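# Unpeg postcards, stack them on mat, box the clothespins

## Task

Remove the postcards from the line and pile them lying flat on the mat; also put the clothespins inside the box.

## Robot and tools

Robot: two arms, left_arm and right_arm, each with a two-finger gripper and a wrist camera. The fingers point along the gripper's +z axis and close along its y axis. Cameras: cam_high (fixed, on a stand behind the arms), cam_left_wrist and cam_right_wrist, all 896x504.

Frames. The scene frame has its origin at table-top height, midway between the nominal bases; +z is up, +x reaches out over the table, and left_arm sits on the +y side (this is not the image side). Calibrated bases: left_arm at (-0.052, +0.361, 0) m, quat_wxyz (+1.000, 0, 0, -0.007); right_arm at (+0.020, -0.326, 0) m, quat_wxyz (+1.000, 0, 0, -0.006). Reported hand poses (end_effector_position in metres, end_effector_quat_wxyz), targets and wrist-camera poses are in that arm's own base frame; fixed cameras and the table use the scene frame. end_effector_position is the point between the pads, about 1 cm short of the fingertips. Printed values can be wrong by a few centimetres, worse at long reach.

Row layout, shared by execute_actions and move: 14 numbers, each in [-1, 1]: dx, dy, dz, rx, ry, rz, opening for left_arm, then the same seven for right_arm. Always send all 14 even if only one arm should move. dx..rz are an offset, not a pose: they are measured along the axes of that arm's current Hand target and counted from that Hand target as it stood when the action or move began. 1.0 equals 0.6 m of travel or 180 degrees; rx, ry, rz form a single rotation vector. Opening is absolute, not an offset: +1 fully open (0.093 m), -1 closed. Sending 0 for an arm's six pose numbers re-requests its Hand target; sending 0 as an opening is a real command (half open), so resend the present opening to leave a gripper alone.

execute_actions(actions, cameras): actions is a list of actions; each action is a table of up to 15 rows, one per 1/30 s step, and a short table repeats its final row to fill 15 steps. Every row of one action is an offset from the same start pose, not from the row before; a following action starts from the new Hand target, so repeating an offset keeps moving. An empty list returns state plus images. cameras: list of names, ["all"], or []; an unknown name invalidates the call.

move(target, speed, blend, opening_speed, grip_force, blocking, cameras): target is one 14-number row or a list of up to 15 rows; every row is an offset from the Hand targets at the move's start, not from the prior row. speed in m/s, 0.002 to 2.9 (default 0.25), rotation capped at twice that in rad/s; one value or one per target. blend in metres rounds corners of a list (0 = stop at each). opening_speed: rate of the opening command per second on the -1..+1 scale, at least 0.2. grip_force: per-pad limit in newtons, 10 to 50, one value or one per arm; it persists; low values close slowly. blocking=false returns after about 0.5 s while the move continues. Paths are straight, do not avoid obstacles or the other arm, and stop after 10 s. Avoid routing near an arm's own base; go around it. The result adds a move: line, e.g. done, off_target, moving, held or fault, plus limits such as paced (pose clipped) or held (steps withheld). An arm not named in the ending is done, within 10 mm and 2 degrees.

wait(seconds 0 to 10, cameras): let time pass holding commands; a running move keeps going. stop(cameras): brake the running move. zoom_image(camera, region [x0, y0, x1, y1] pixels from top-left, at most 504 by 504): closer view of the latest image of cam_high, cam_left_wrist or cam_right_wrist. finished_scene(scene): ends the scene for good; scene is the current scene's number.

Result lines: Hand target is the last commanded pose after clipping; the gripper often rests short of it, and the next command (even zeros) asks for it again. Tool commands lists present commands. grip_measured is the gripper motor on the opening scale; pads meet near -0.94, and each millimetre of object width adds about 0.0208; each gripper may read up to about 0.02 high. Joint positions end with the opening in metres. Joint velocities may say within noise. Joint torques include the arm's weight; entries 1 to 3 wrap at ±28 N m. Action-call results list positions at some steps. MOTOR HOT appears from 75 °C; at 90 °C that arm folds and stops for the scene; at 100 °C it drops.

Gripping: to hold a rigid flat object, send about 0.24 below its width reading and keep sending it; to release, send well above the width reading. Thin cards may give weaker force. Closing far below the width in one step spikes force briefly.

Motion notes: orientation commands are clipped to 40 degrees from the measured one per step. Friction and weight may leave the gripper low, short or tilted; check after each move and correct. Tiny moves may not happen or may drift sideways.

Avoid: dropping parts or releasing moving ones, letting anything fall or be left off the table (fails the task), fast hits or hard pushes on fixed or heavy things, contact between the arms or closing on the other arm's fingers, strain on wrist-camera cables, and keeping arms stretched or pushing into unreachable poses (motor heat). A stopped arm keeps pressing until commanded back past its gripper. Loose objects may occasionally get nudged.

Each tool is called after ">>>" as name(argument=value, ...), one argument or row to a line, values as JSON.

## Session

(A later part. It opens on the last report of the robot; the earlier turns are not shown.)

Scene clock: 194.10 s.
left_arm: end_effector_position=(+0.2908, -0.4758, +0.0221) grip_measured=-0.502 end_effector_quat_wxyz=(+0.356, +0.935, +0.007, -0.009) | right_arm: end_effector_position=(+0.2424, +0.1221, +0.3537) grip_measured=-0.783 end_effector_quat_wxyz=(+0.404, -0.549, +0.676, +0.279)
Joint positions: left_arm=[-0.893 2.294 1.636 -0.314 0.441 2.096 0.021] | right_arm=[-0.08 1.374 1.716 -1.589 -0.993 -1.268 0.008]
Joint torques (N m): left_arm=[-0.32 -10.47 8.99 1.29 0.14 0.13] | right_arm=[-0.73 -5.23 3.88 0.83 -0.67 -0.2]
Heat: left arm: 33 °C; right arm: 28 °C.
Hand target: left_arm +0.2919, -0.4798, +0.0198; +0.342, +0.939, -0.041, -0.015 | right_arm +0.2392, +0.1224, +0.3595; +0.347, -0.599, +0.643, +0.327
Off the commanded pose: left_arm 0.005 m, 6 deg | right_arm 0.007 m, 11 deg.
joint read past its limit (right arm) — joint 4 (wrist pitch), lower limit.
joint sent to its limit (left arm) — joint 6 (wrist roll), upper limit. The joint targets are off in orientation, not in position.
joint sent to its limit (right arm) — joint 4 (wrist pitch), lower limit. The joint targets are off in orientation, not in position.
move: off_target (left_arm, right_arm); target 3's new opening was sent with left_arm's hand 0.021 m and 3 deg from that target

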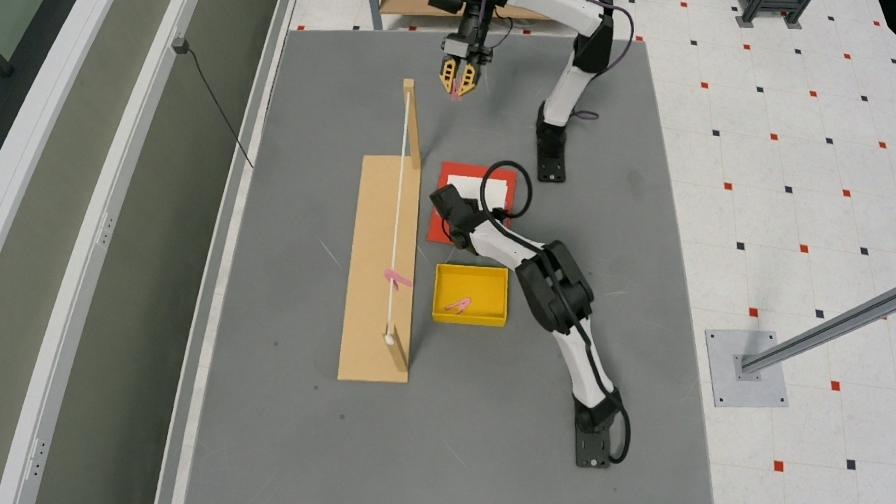

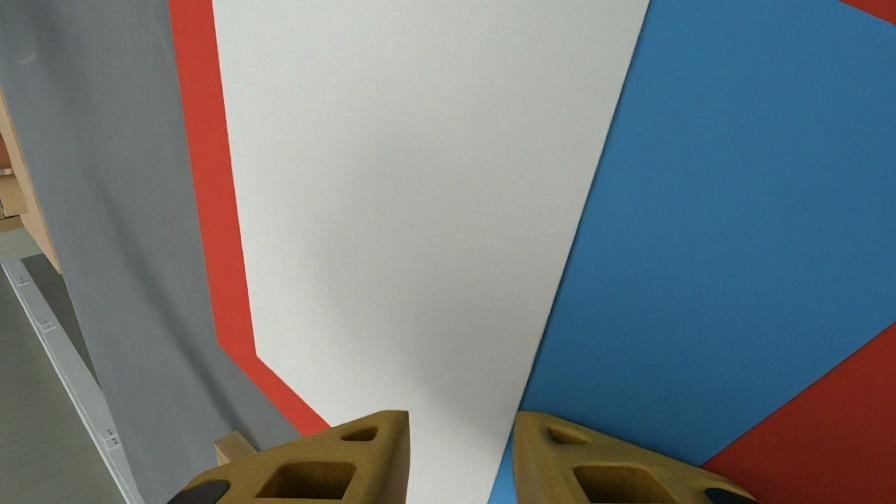

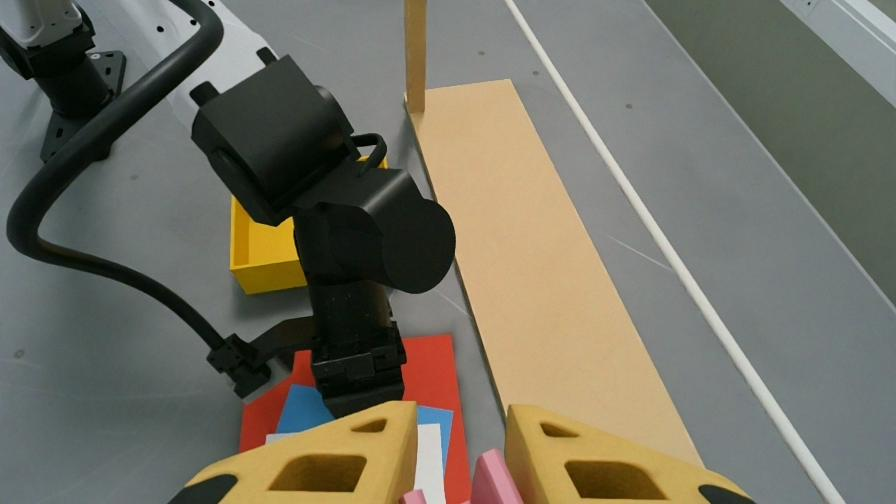

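>>> move(
  target=[
    [0,0,-0.1,0,0,0,-0.4,0,0,0,0,0,0,-1],
    [-0.0917,-0.2023,-0.736,-0.2816,-0.157,-0.498,0,-0.0753,0.0925,0.561,0,0,0,-1],
    [-0.0917,-0.2023,-0.736,-0.2816,-0.157,-0.498,0,0.097,0.092,0.673,0,0,0,-1],
    [-0.0917,-0.2023,-0.736,-0.2816,-0.157,-0.498,0,0.097,0.092,0.673,0,0,0,0],
    [-0.0917,-0.2023,-0.736,-0.2816,-0.157,-0.498,0,-0.0846,0.099,0.555,0,0,0,0],
  ],
  speed=[0.12,0.35,0.15,0.1,0.2],
  opening_speed=2,
  blend=[0.01,0.02,0,0,0],
  cameras=["all"],
)

Scene clock: 204.37 s.
left_arm: end_effector_position=(+0.2681, -0.1021, +0.2729) grip_measured=-0.003 end_effector_quat_wxyz=(+0.553, +0.427, +0.570, -0.433) | right_arm: end_effector_position=(+0.1992, +0.4270, +0.1944) grip_measured=-0.001 end_effector_quat_wxyz=(-0.319, +0.604, -0.657, -0.319)
Joint positions: left_arm=[0.263 1.405 1.067 -1.17 1.556 1.486 0.045] | right_arm=[0.985 1.661 1.285 -0.333 -0.43 -0.301 0.045]
Joint torques (N m): left_arm=[0.59 -4.45 7.83 0.29 0.63 0.28] | right_arm=[0.02 -10.21 9.02 1.67 -0.06 0.07]
Heat: left arm: 33 °C; right arm: 28 °C.
Hand target: left_arm +0.2702, -0.0995, +0.2800; +0.543, +0.454, +0.541, -0.454 | right_arm +0.2005, +0.4327, +0.2208; -0.347, +0.599, -0.643, -0.327
Off the commanded pose: left_arm 0.008 m, 5 deg | right_arm 0.027 m, 4 deg.
joint sent to its limit (left arm) — joint 5 (wrist yaw), upper limit. The joint targets are off in orientation, not in position.
move: off_target (left_arm, right_arm); blend cut to 0 m at target 2; target 2's new opening was sent with left_arm's hand 0.007 m and 5 deg from that target

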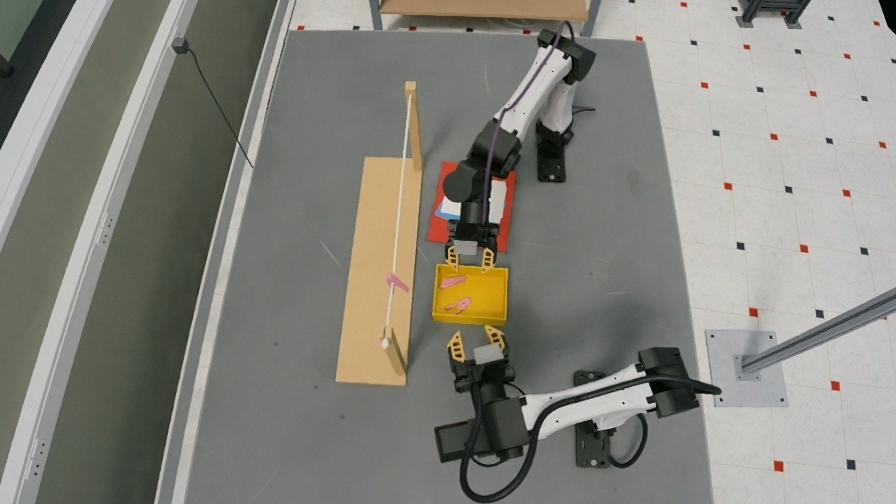

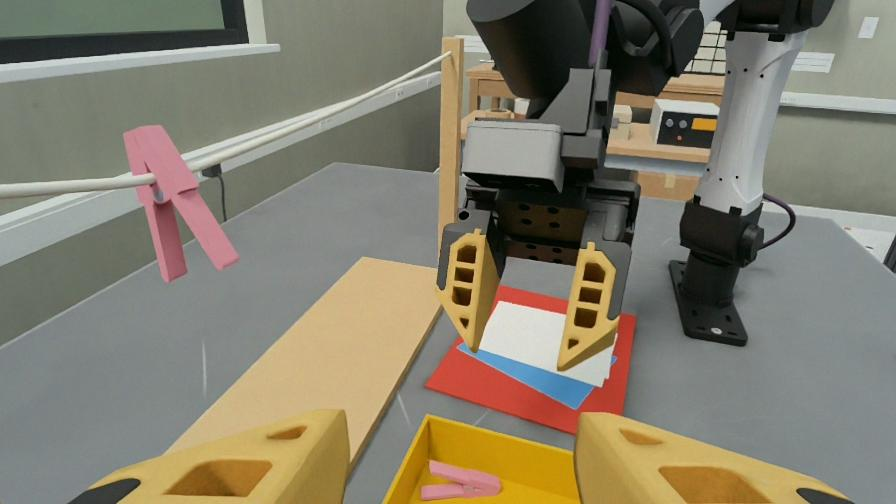

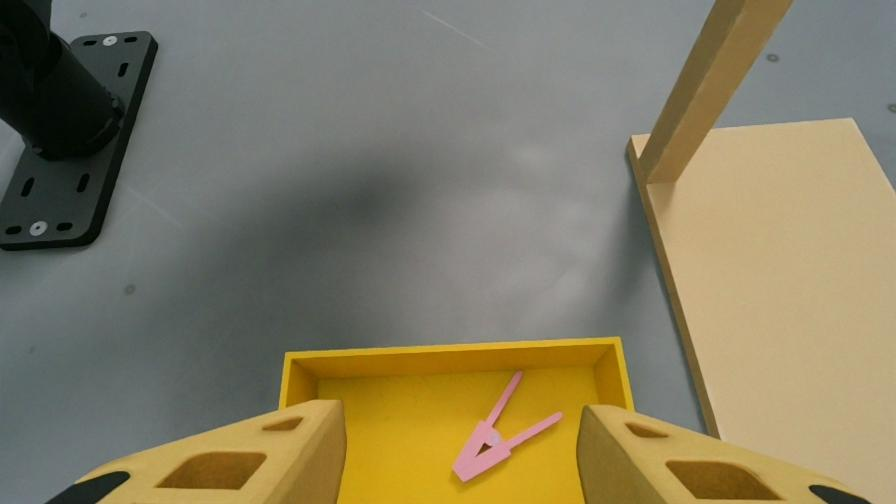

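>>> move(
  target=[
    [-0.033,-0.0415,0.0435,-0.3437,0.3437,0.4097,1,0.197,-0.1155,-0.426,0,0,0,0],
    [-0.0225,0.0708,0.203,-0.3437,0.3437,0.4097,1,0.197,-0.1155,-0.426,0,0,0,0],
  ],
  speed=[0.35,0.25],
  blend=[0.03,0],
  cameras=["all"],
)

Scene clock: 211.47 s.
left_arm: end_effector_position=(+0.3288, -0.2073, +0.2795) grip_measured=+1.000 end_effector_quat_wxyz=(+0.483, +0.512, +0.501, +0.503) | right_arm: end_effector_position=(+0.2463, +0.1479, +0.2487) grip_measured=-0.001 end_effector_quat_wxyz=(+0.327, -0.595, +0.658, +0.327)
Joint positions: left_arm=[-0.916 1.305 0.738 0.521 -0.925 1.567 0.093] | right_arm=[0.042 1.424 1.358 -1.373 -0.956 -1.36 0.045]
Joint torques (N m): left_arm=[0.53 -4.01 9.85 2.3 0 0.13] | right_arm=[-0.55 -4.46 8.1 0.46 -0.72 -0.21]
Heat: left arm: 32 °C; right arm: 28 °C.
Hand target: left_arm +0.3333, -0.2120, +0.2937; +0.500, +0.499, +0.500, +0.500 | right_arm +0.2506, +0.1499, +0.2607; +0.347, -0.599, +0.643, +0.327
Off the commanded pose: left_arm 0.016 m, 3 deg | right_arm 0.013 m, 3 deg.
move: off_target (left_arm, right_arm)

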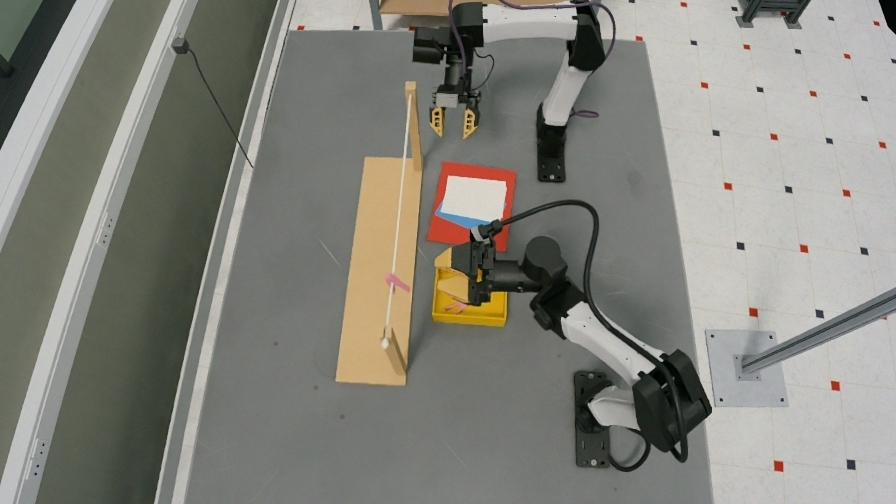

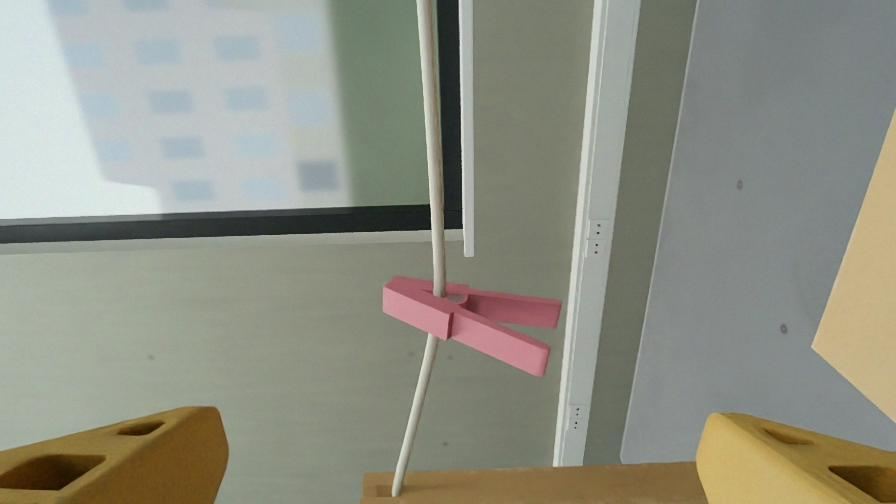

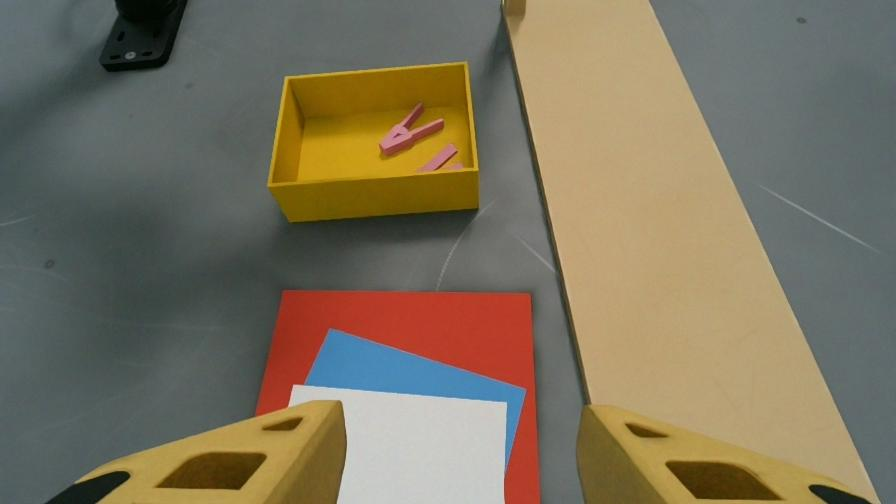

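>>> move(
  target=[
    [0.0317,0.003,0.1605,0,0,0,1,0,0,0,0,0,0,0],
    [0.0317,0.02,0.1605,0,0,0,1,0,0,0,0,0,0,0],
    [0.0317,0.053,0.0853,0,0,0,1,0,0,0,0,0,0,0],
  ],
  speed=[0.15,0.1,0.06],
  blend=[0.003,0.003,0],
  cameras=["cam_high","cam_left_wrist"],
)

Scene clock: 214.80 s.
left_arm: end_effector_position=(+0.3893, -0.1965, +0.3252) grip_measured=+1.000 end_effector_quat_wxyz=(+0.502, +0.500, +0.499, +0.499) | right_arm: end_effector_position=(+0.2463, +0.1479, +0.2487) grip_measured=-0.001 end_effector_quat_wxyz=(+0.327, -0.595, +0.658, +0.327)
Joint positions: left_arm=[-0.725 1.395 0.96 0.438 -0.722 1.57 0.093] | right_arm=[0.042 1.424 1.358 -1.373 -0.956 -1.361 0.045]
Joint torques (N m): left_arm=[-0.28 -7.73 6.09 2.03 -0.2 0.09] | right_arm=[-0.57 -4.42 7.92 0.48 -0.79 -0.23]
Heat: left arm: 32 °C; right arm: 29 °C.
Hand target: left_arm +0.3845, -0.1929, +0.3255; +0.500, +0.499, +0.500, +0.500 | right_arm +0.2506, +0.1499, +0.2607; +0.347, -0.599, +0.643, +0.327
Off the commanded pose: left_arm 0.006 m, 0 deg | right_arm 0.013 m, 3 deg.
move: off_target (right_arm)
Images, in order (width x height): cam_high 896x504, cam_left_wrist 896x504.

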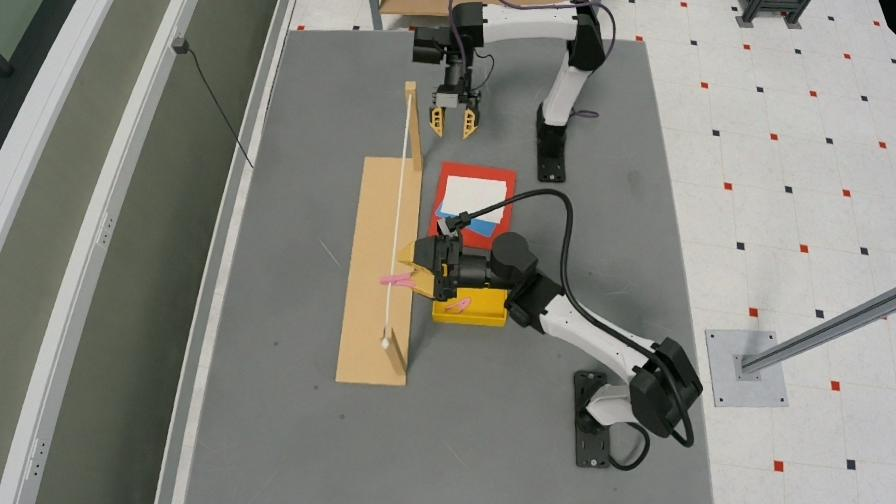

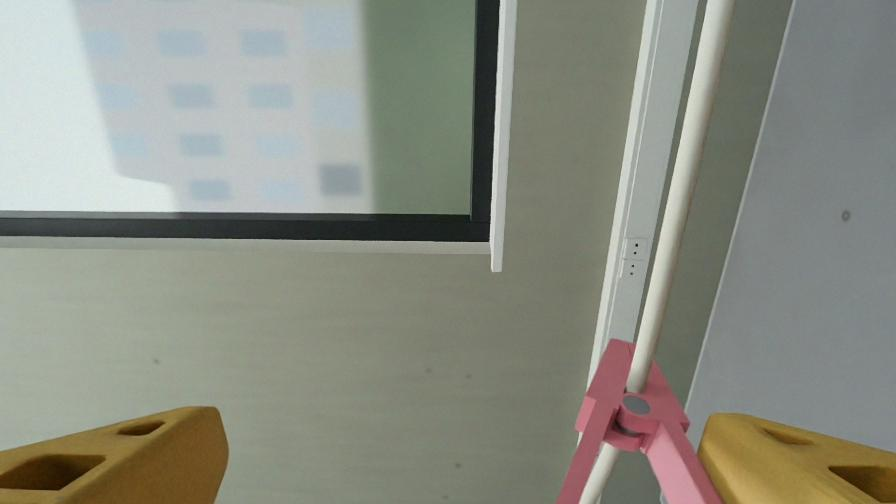

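>>> move(
  target=[0,-0.053,0,0,0,0,-0.35,0,0,0,0,0,0,0],
  speed=0.03,
  opening_speed=1.2,
  cameras=["cam_high","cam_left_wrist"],
)

Scene clock: 216.93 s.
left_arm: end_effector_position=(+0.3845, -0.1921, +0.2984) grip_measured=-0.340 end_effector_quat_wxyz=(+0.500, +0.501, +0.499, +0.499) | right_arm: end_effector_position=(+0.2463, +0.1479, +0.2487) grip_measured=-0.001 end_effector_quat_wxyz=(+0.327, -0.595, +0.658, +0.327)
Joint positions: left_arm=[-0.725 1.395 0.855 0.538 -0.723 1.57 0.029] | right_arm=[0.042 1.424 1.358 -1.373 -0.956 -1.361 0.045]
Joint torques (N m): left_arm=[-0.32 -4.86 6.12 2.41 -0.18 0.07] | right_arm=[-0.65 -4.45 8.03 0.43 -0.77 -0.18]
Heat: left arm: 32 °C; right arm: 29 °C.
Hand target: left_arm +0.3845, -0.1929, +0.2937; +0.500, +0.499, +0.500, +0.500 | right_arm +0.2506, +0.1499, +0.2607; +0.347, -0.599, +0.643, +0.327
Off the commanded pose: left_arm 0.005 m, 0 deg | right_arm 0.013 m, 3 deg.
move: off_target (right_arm)
Images, in order (width x height): cam_high 896x504, cam_left_wrist 896x504.

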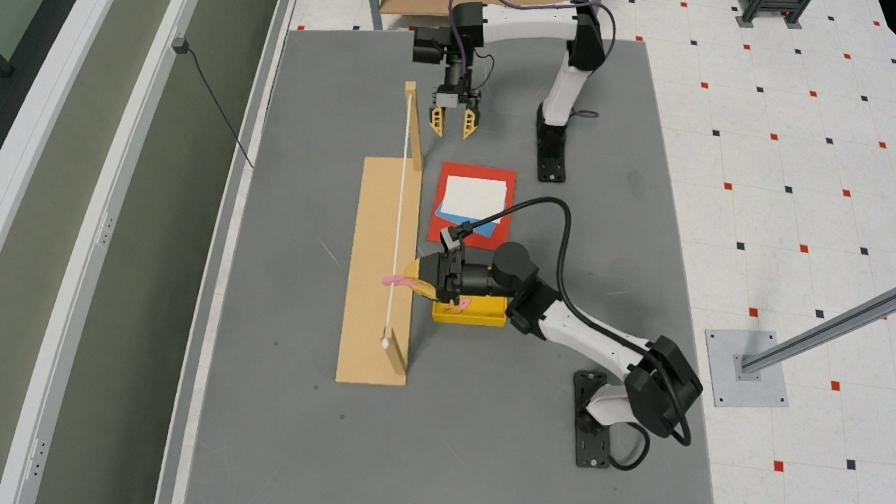

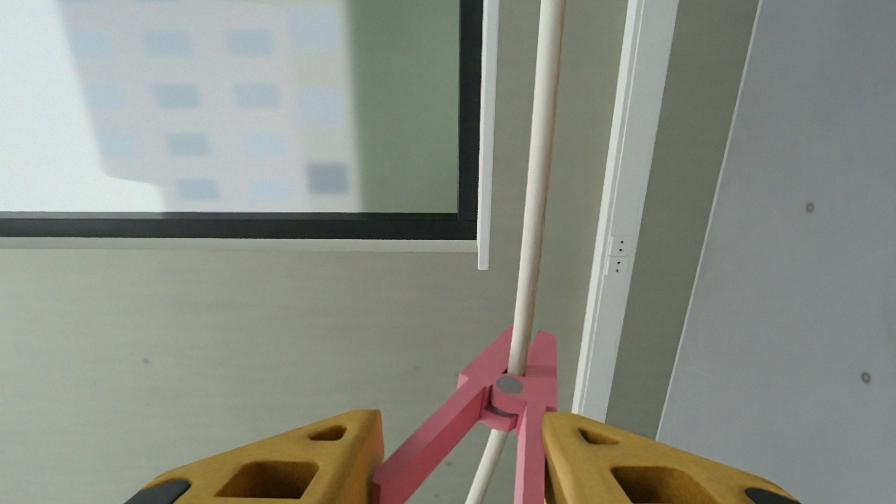

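>>> move(
  target=[0,-0.014,0,0,0,0,-1,0,0,0,0,0,0,0],
  speed=0.03,
  opening_speed=1.5,
  cameras=["cam_high","cam_left_wrist"],
)

Scene clock: 218.93 s.
left_arm: end_effector_position=(+0.3844, -0.1918, +0.2909) grip_measured=-0.725 end_effector_quat_wxyz=(+0.501, +0.500, +0.500, +0.499) | right_arm: end_effector_position=(+0.2463, +0.1479, +0.2487) grip_measured=-0.001 end_effector_quat_wxyz=(+0.327, -0.595, +0.658, +0.327)
Joint positions: left_arm=[-0.725 1.406 0.83 0.576 -0.724 1.57 0.01] | right_arm=[0.042 1.424 1.358 -1.373 -0.956 -1.361 0.045]
Joint torques (N m): left_arm=[-0.29 -4.77 6.04 2.42 -0.16 0.08] | right_arm=[-0.68 -4.34 8.16 0.44 -0.75 -0.17]
Heat: left arm: 33 °C; right arm: 29 °C.
Hand target: left_arm +0.3845, -0.1929, +0.2853; +0.500, +0.499, +0.500, +0.500 | right_arm +0.2506, +0.1499, +0.2607; +0.347, -0.599, +0.643, +0.327
Off the commanded pose: left_arm 0.006 m, 0 deg | right_arm 0.013 m, 3 deg.
move: off_target (right_arm)
Images, in order (width x height): cam_high 896x504, cam_left_wrist 896x504.

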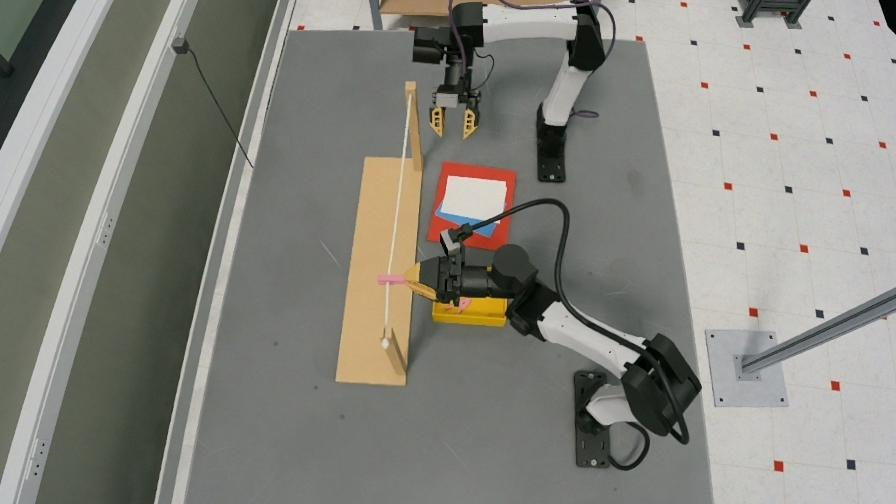

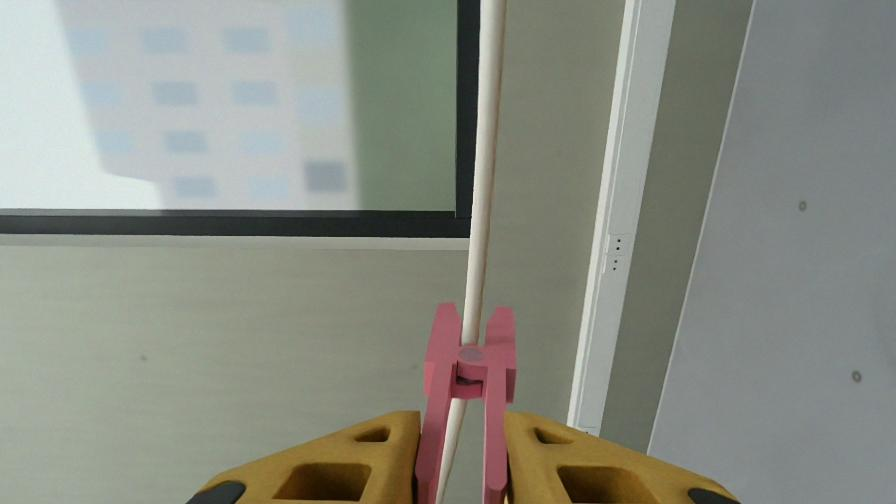

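>>> move(
  target=[
    [0,0,-0.15,0,0,0,-1,0,0,0,0,0,0,0],
    [-0.0267,-0.192,-0.249,0.174,0.174,-0.4777,-1,0,0,0,0,0,0,0],
    [-0.0267,-0.3555,-0.249,0.174,0.174,-0.4777,-1,0,0,0,0,0,0,0],
  ],
  speed=[0.15,0.3,0.15],
  blend=[0.02,0.02,0],
  cameras=["all"],
)

Scene clock: 225.20 s.
left_arm: end_effector_position=(+0.2361, -0.2095, +0.0799) grip_measured=-0.747 end_effector_quat_wxyz=(+0.430, -0.002, +0.903, +0.001) | right_arm: end_effector_position=(+0.2463, +0.1479, +0.2487) grip_measured=-0.001 end_effector_quat_wxyz=(+0.327, -0.595, +0.658, +0.327)
Joint positions: left_arm=[-1.106 1.417 0.666 -0.319 -0.77 -0.905 0.009] | right_arm=[0.042 1.424 1.358 -1.373 -0.956 -1.361 0.045]
Joint torques (N m): left_arm=[0.47 -3.77 4.92 1.53 -0.32 0.12] | right_arm=[-0.68 -4.38 8.06 0.48 -0.76 -0.18]
Heat: left arm: 33 °C; right arm: 29 °C.
Hand target: left_arm +0.2353, -0.2095, +0.0719; +0.423, -0.001, +0.906, +0.000 | right_arm +0.2506, +0.1499, +0.2607; +0.347, -0.599, +0.643, +0.327
Off the commanded pose: left_arm 0.008 m, 1 deg | right_arm 0.013 m, 3 deg.
move: off_target (right_arm)

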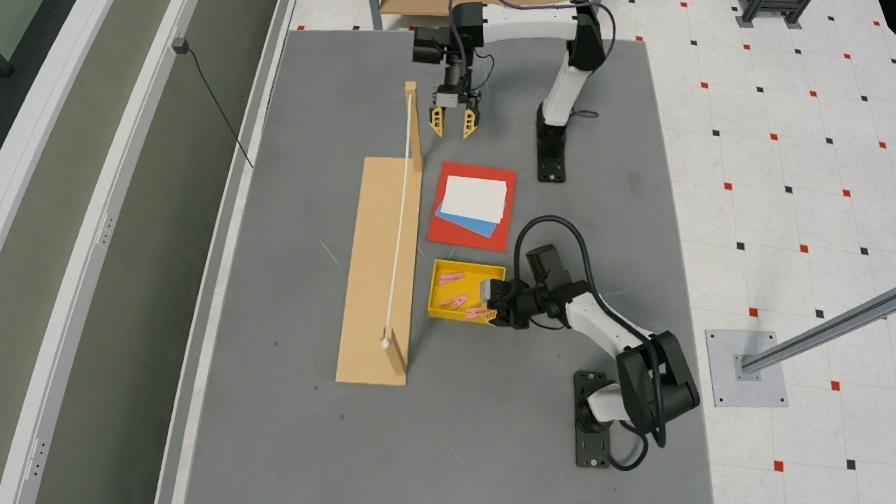

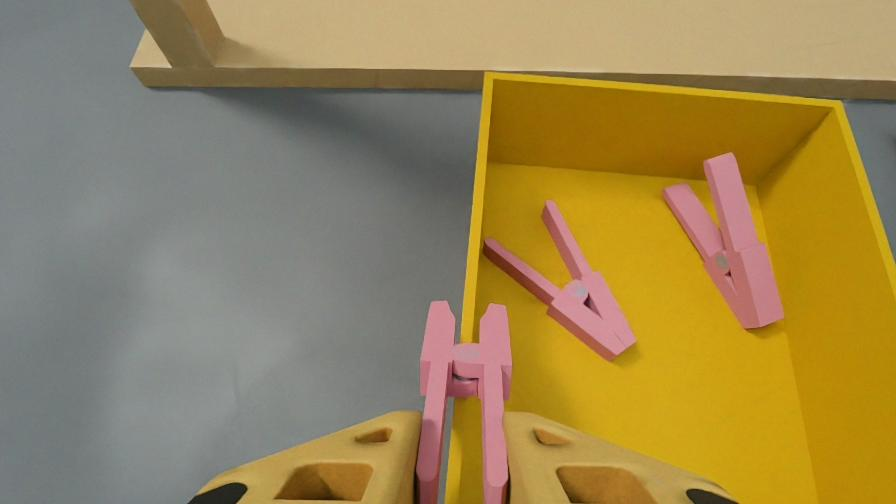

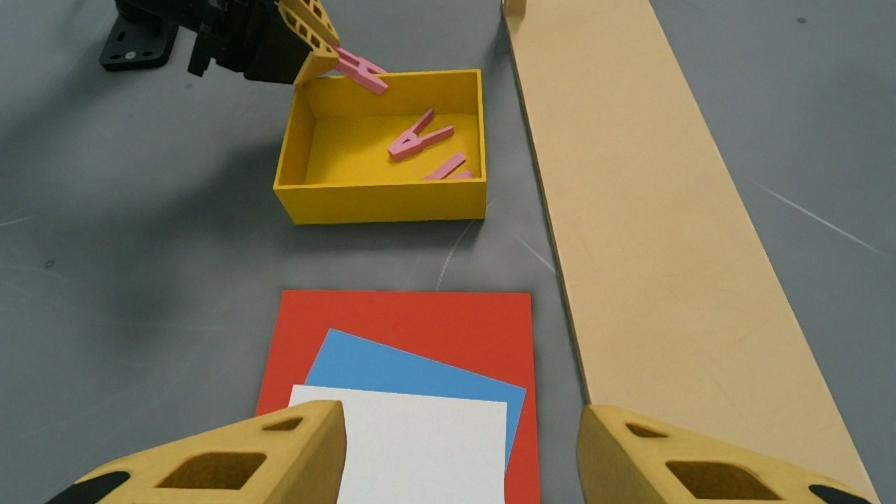

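>>> move(
  target=[
    [-0.051,0,-0.043,0,0,0,-1,0,0,0,0,0,0,0],
    [-0.083,-0.117,-0.0045,0,0,0,-1,0,0,0,0,0,0,0],
    [-0.0168,-0.117,0.051,0,0,0,-1,0,0,0,0,0,0,0],
  ],
  speed=[0.15,0.25,0.15],
  blend=[0.005,0.01,0],
  cameras=["cam_high","cam_left_wrist","cam_right_wrist"],
)

Scene clock: 227.53 s.
left_arm: end_effector_position=(+0.2651, -0.2780, +0.0629) grip_measured=-0.747 end_effector_quat_wxyz=(+0.420, +0.003, +0.908, +0.004) | right_arm: end_effector_position=(+0.2463, +0.1479, +0.2487) grip_measured=-0.001 end_effector_quat_wxyz=(+0.327, -0.595, +0.658, +0.327)
Joint positions: left_arm=[-1.115 1.74 0.931 -0.289 -0.757 -0.918 0.009] | right_arm=[0.042 1.424 1.358 -1.373 -0.956 -1.361 0.045]
Joint torques (N m): left_arm=[-0.17 -6.75 5.26 1.57 -0.52 0.06] | right_arm=[-0.54 -4.31 7.99 0.47 -0.74 -0.2]
Heat: left arm: 32 °C; right arm: 29 °C.
Hand target: left_arm +0.2653, -0.2797, +0.0601; +0.423, -0.001, +0.906, +0.000 | right_arm +0.2506, +0.1499, +0.2607; +0.347, -0.599, +0.643, +0.327
Off the commanded pose: left_arm 0.003 m, 1 deg | right_arm 0.013 m, 3 deg.
move: off_target (right_arm)

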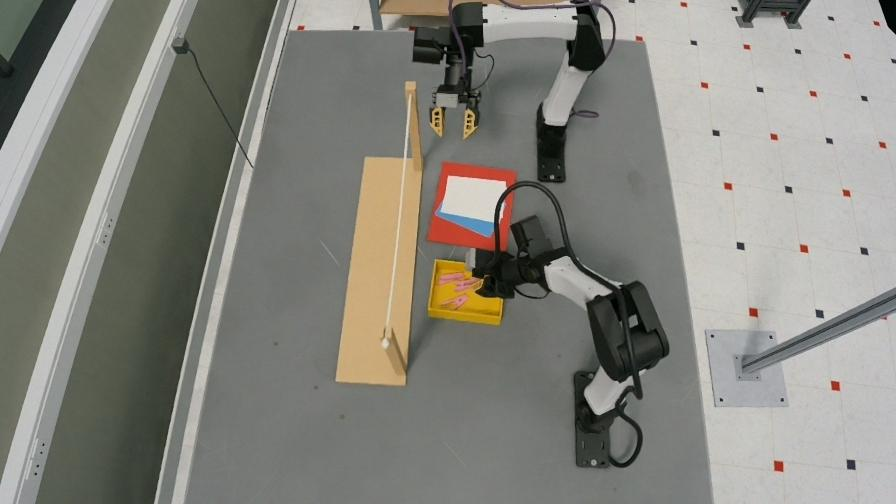

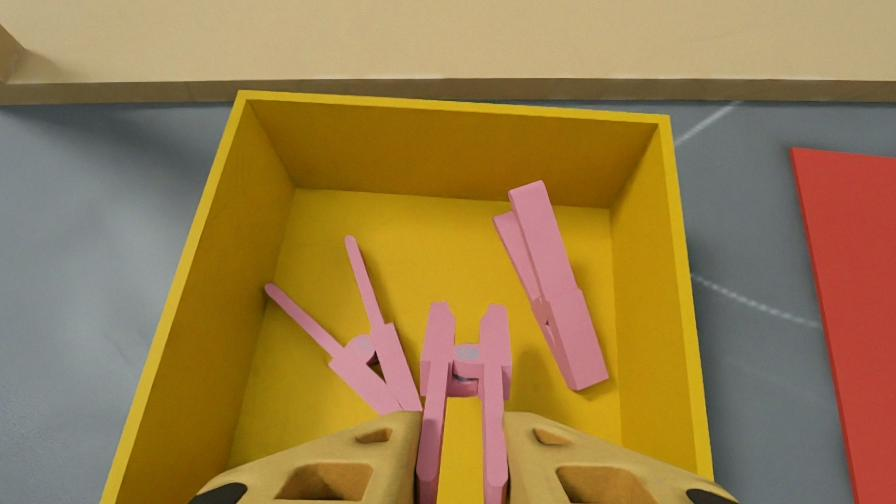

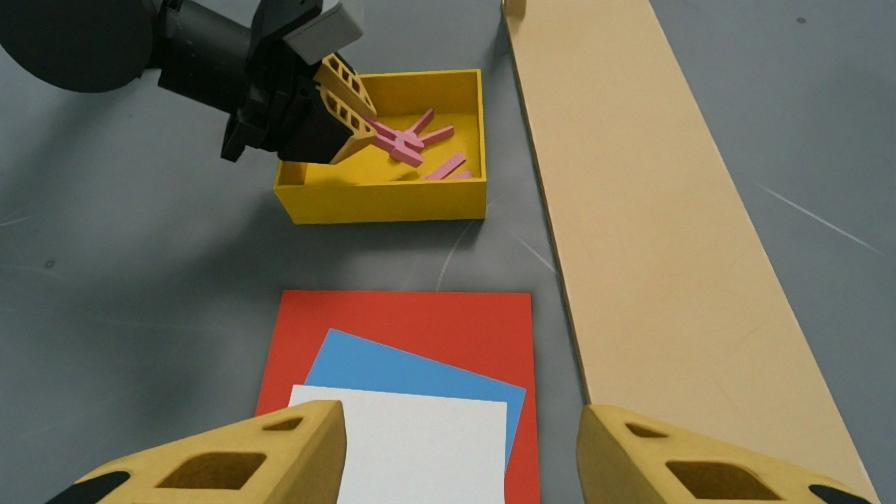

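>>> move(
  target=[
    [0,0,0,0,0,0,0,0,0,0,0,0,0,0],
    [-0.153,0,-0.1286,0,0,0,0,0,0,0,0,0,0,0],
  ],
  opening_speed=2.5,
  cameras=["all"],
)

Scene clock: 231.17 s.
left_arm: end_effector_position=(+0.2640, -0.2761, +0.1693) grip_measured=-0.003 end_effector_quat_wxyz=(+0.417, +0.008, +0.909, +0.010) | right_arm: end_effector_position=(+0.2463, +0.1479, +0.2487) grip_measured=-0.001 end_effector_quat_wxyz=(+0.327, -0.595, +0.658, +0.327)
Joint positions: left_arm=[-1.115 1.596 1.229 -0.743 -0.756 -0.913 0.045] | right_arm=[0.042 1.424 1.358 -1.373 -0.956 -1.361 0.045]
Joint torques (N m): left_arm=[-0.17 -7.41 9.01 1.09 -0.53 0.04] | right_arm=[-0.7 -4.42 7.98 0.42 -0.75 -0.17]
Heat: left arm: 32 °C; right arm: 29 °C.
Hand target: left_arm +0.2651, -0.2794, +0.1799; +0.423, -0.001, +0.906, +0.000 | right_arm +0.2506, +0.1499, +0.2607; +0.347, -0.599, +0.643, +0.327
Off the commanded pose: left_arm 0.011 m, 2 deg | right_arm 0.013 m, 3 deg.
move: off_target (left_arm, right_arm)

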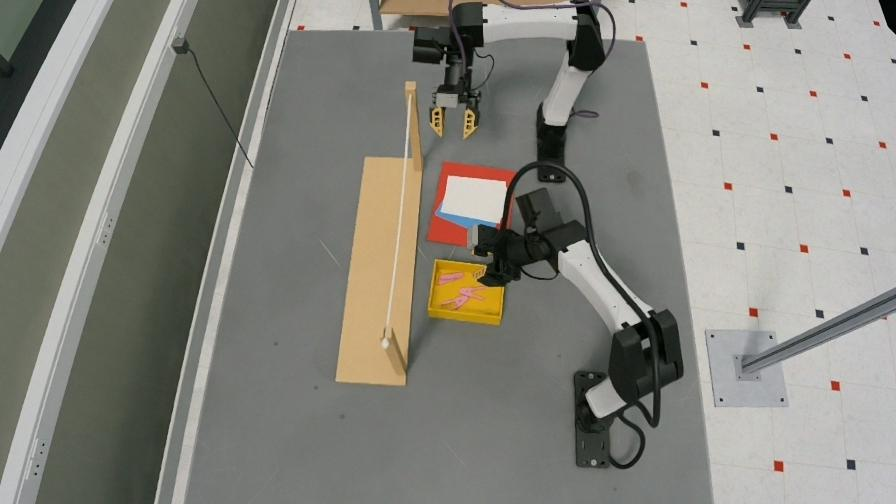

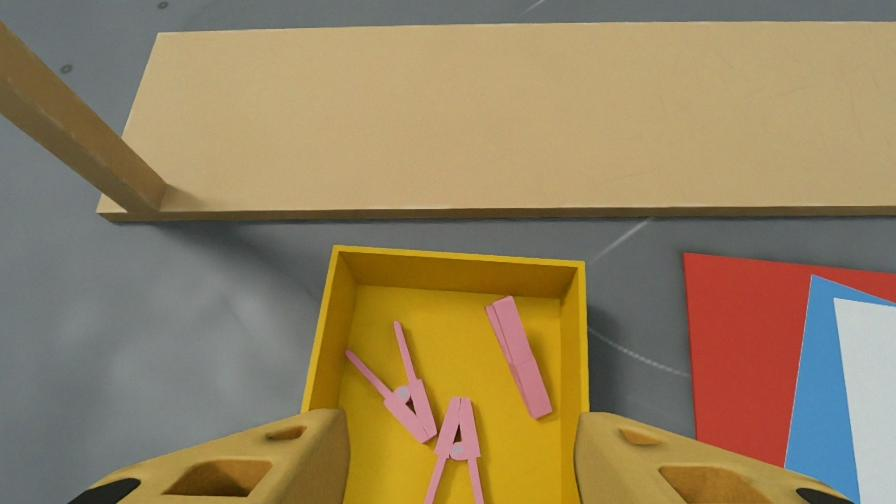

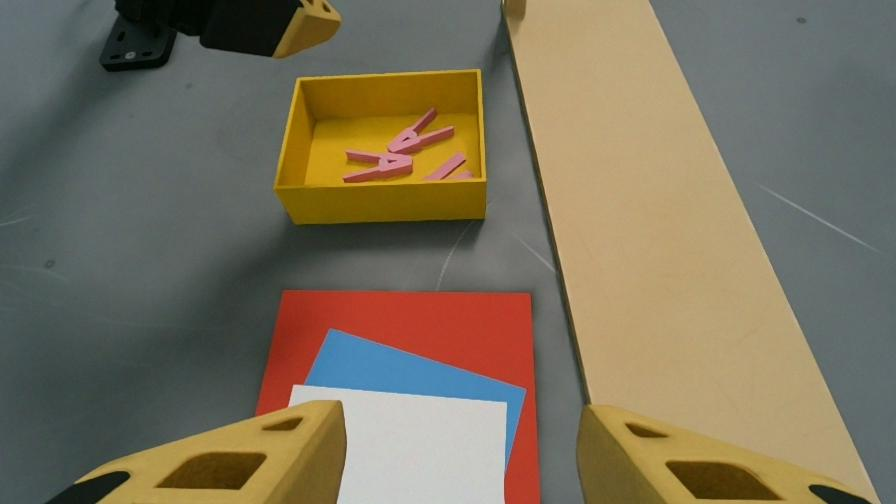

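>>> finished_scene(
  scene=1,
)

The scene is finished: the task was done.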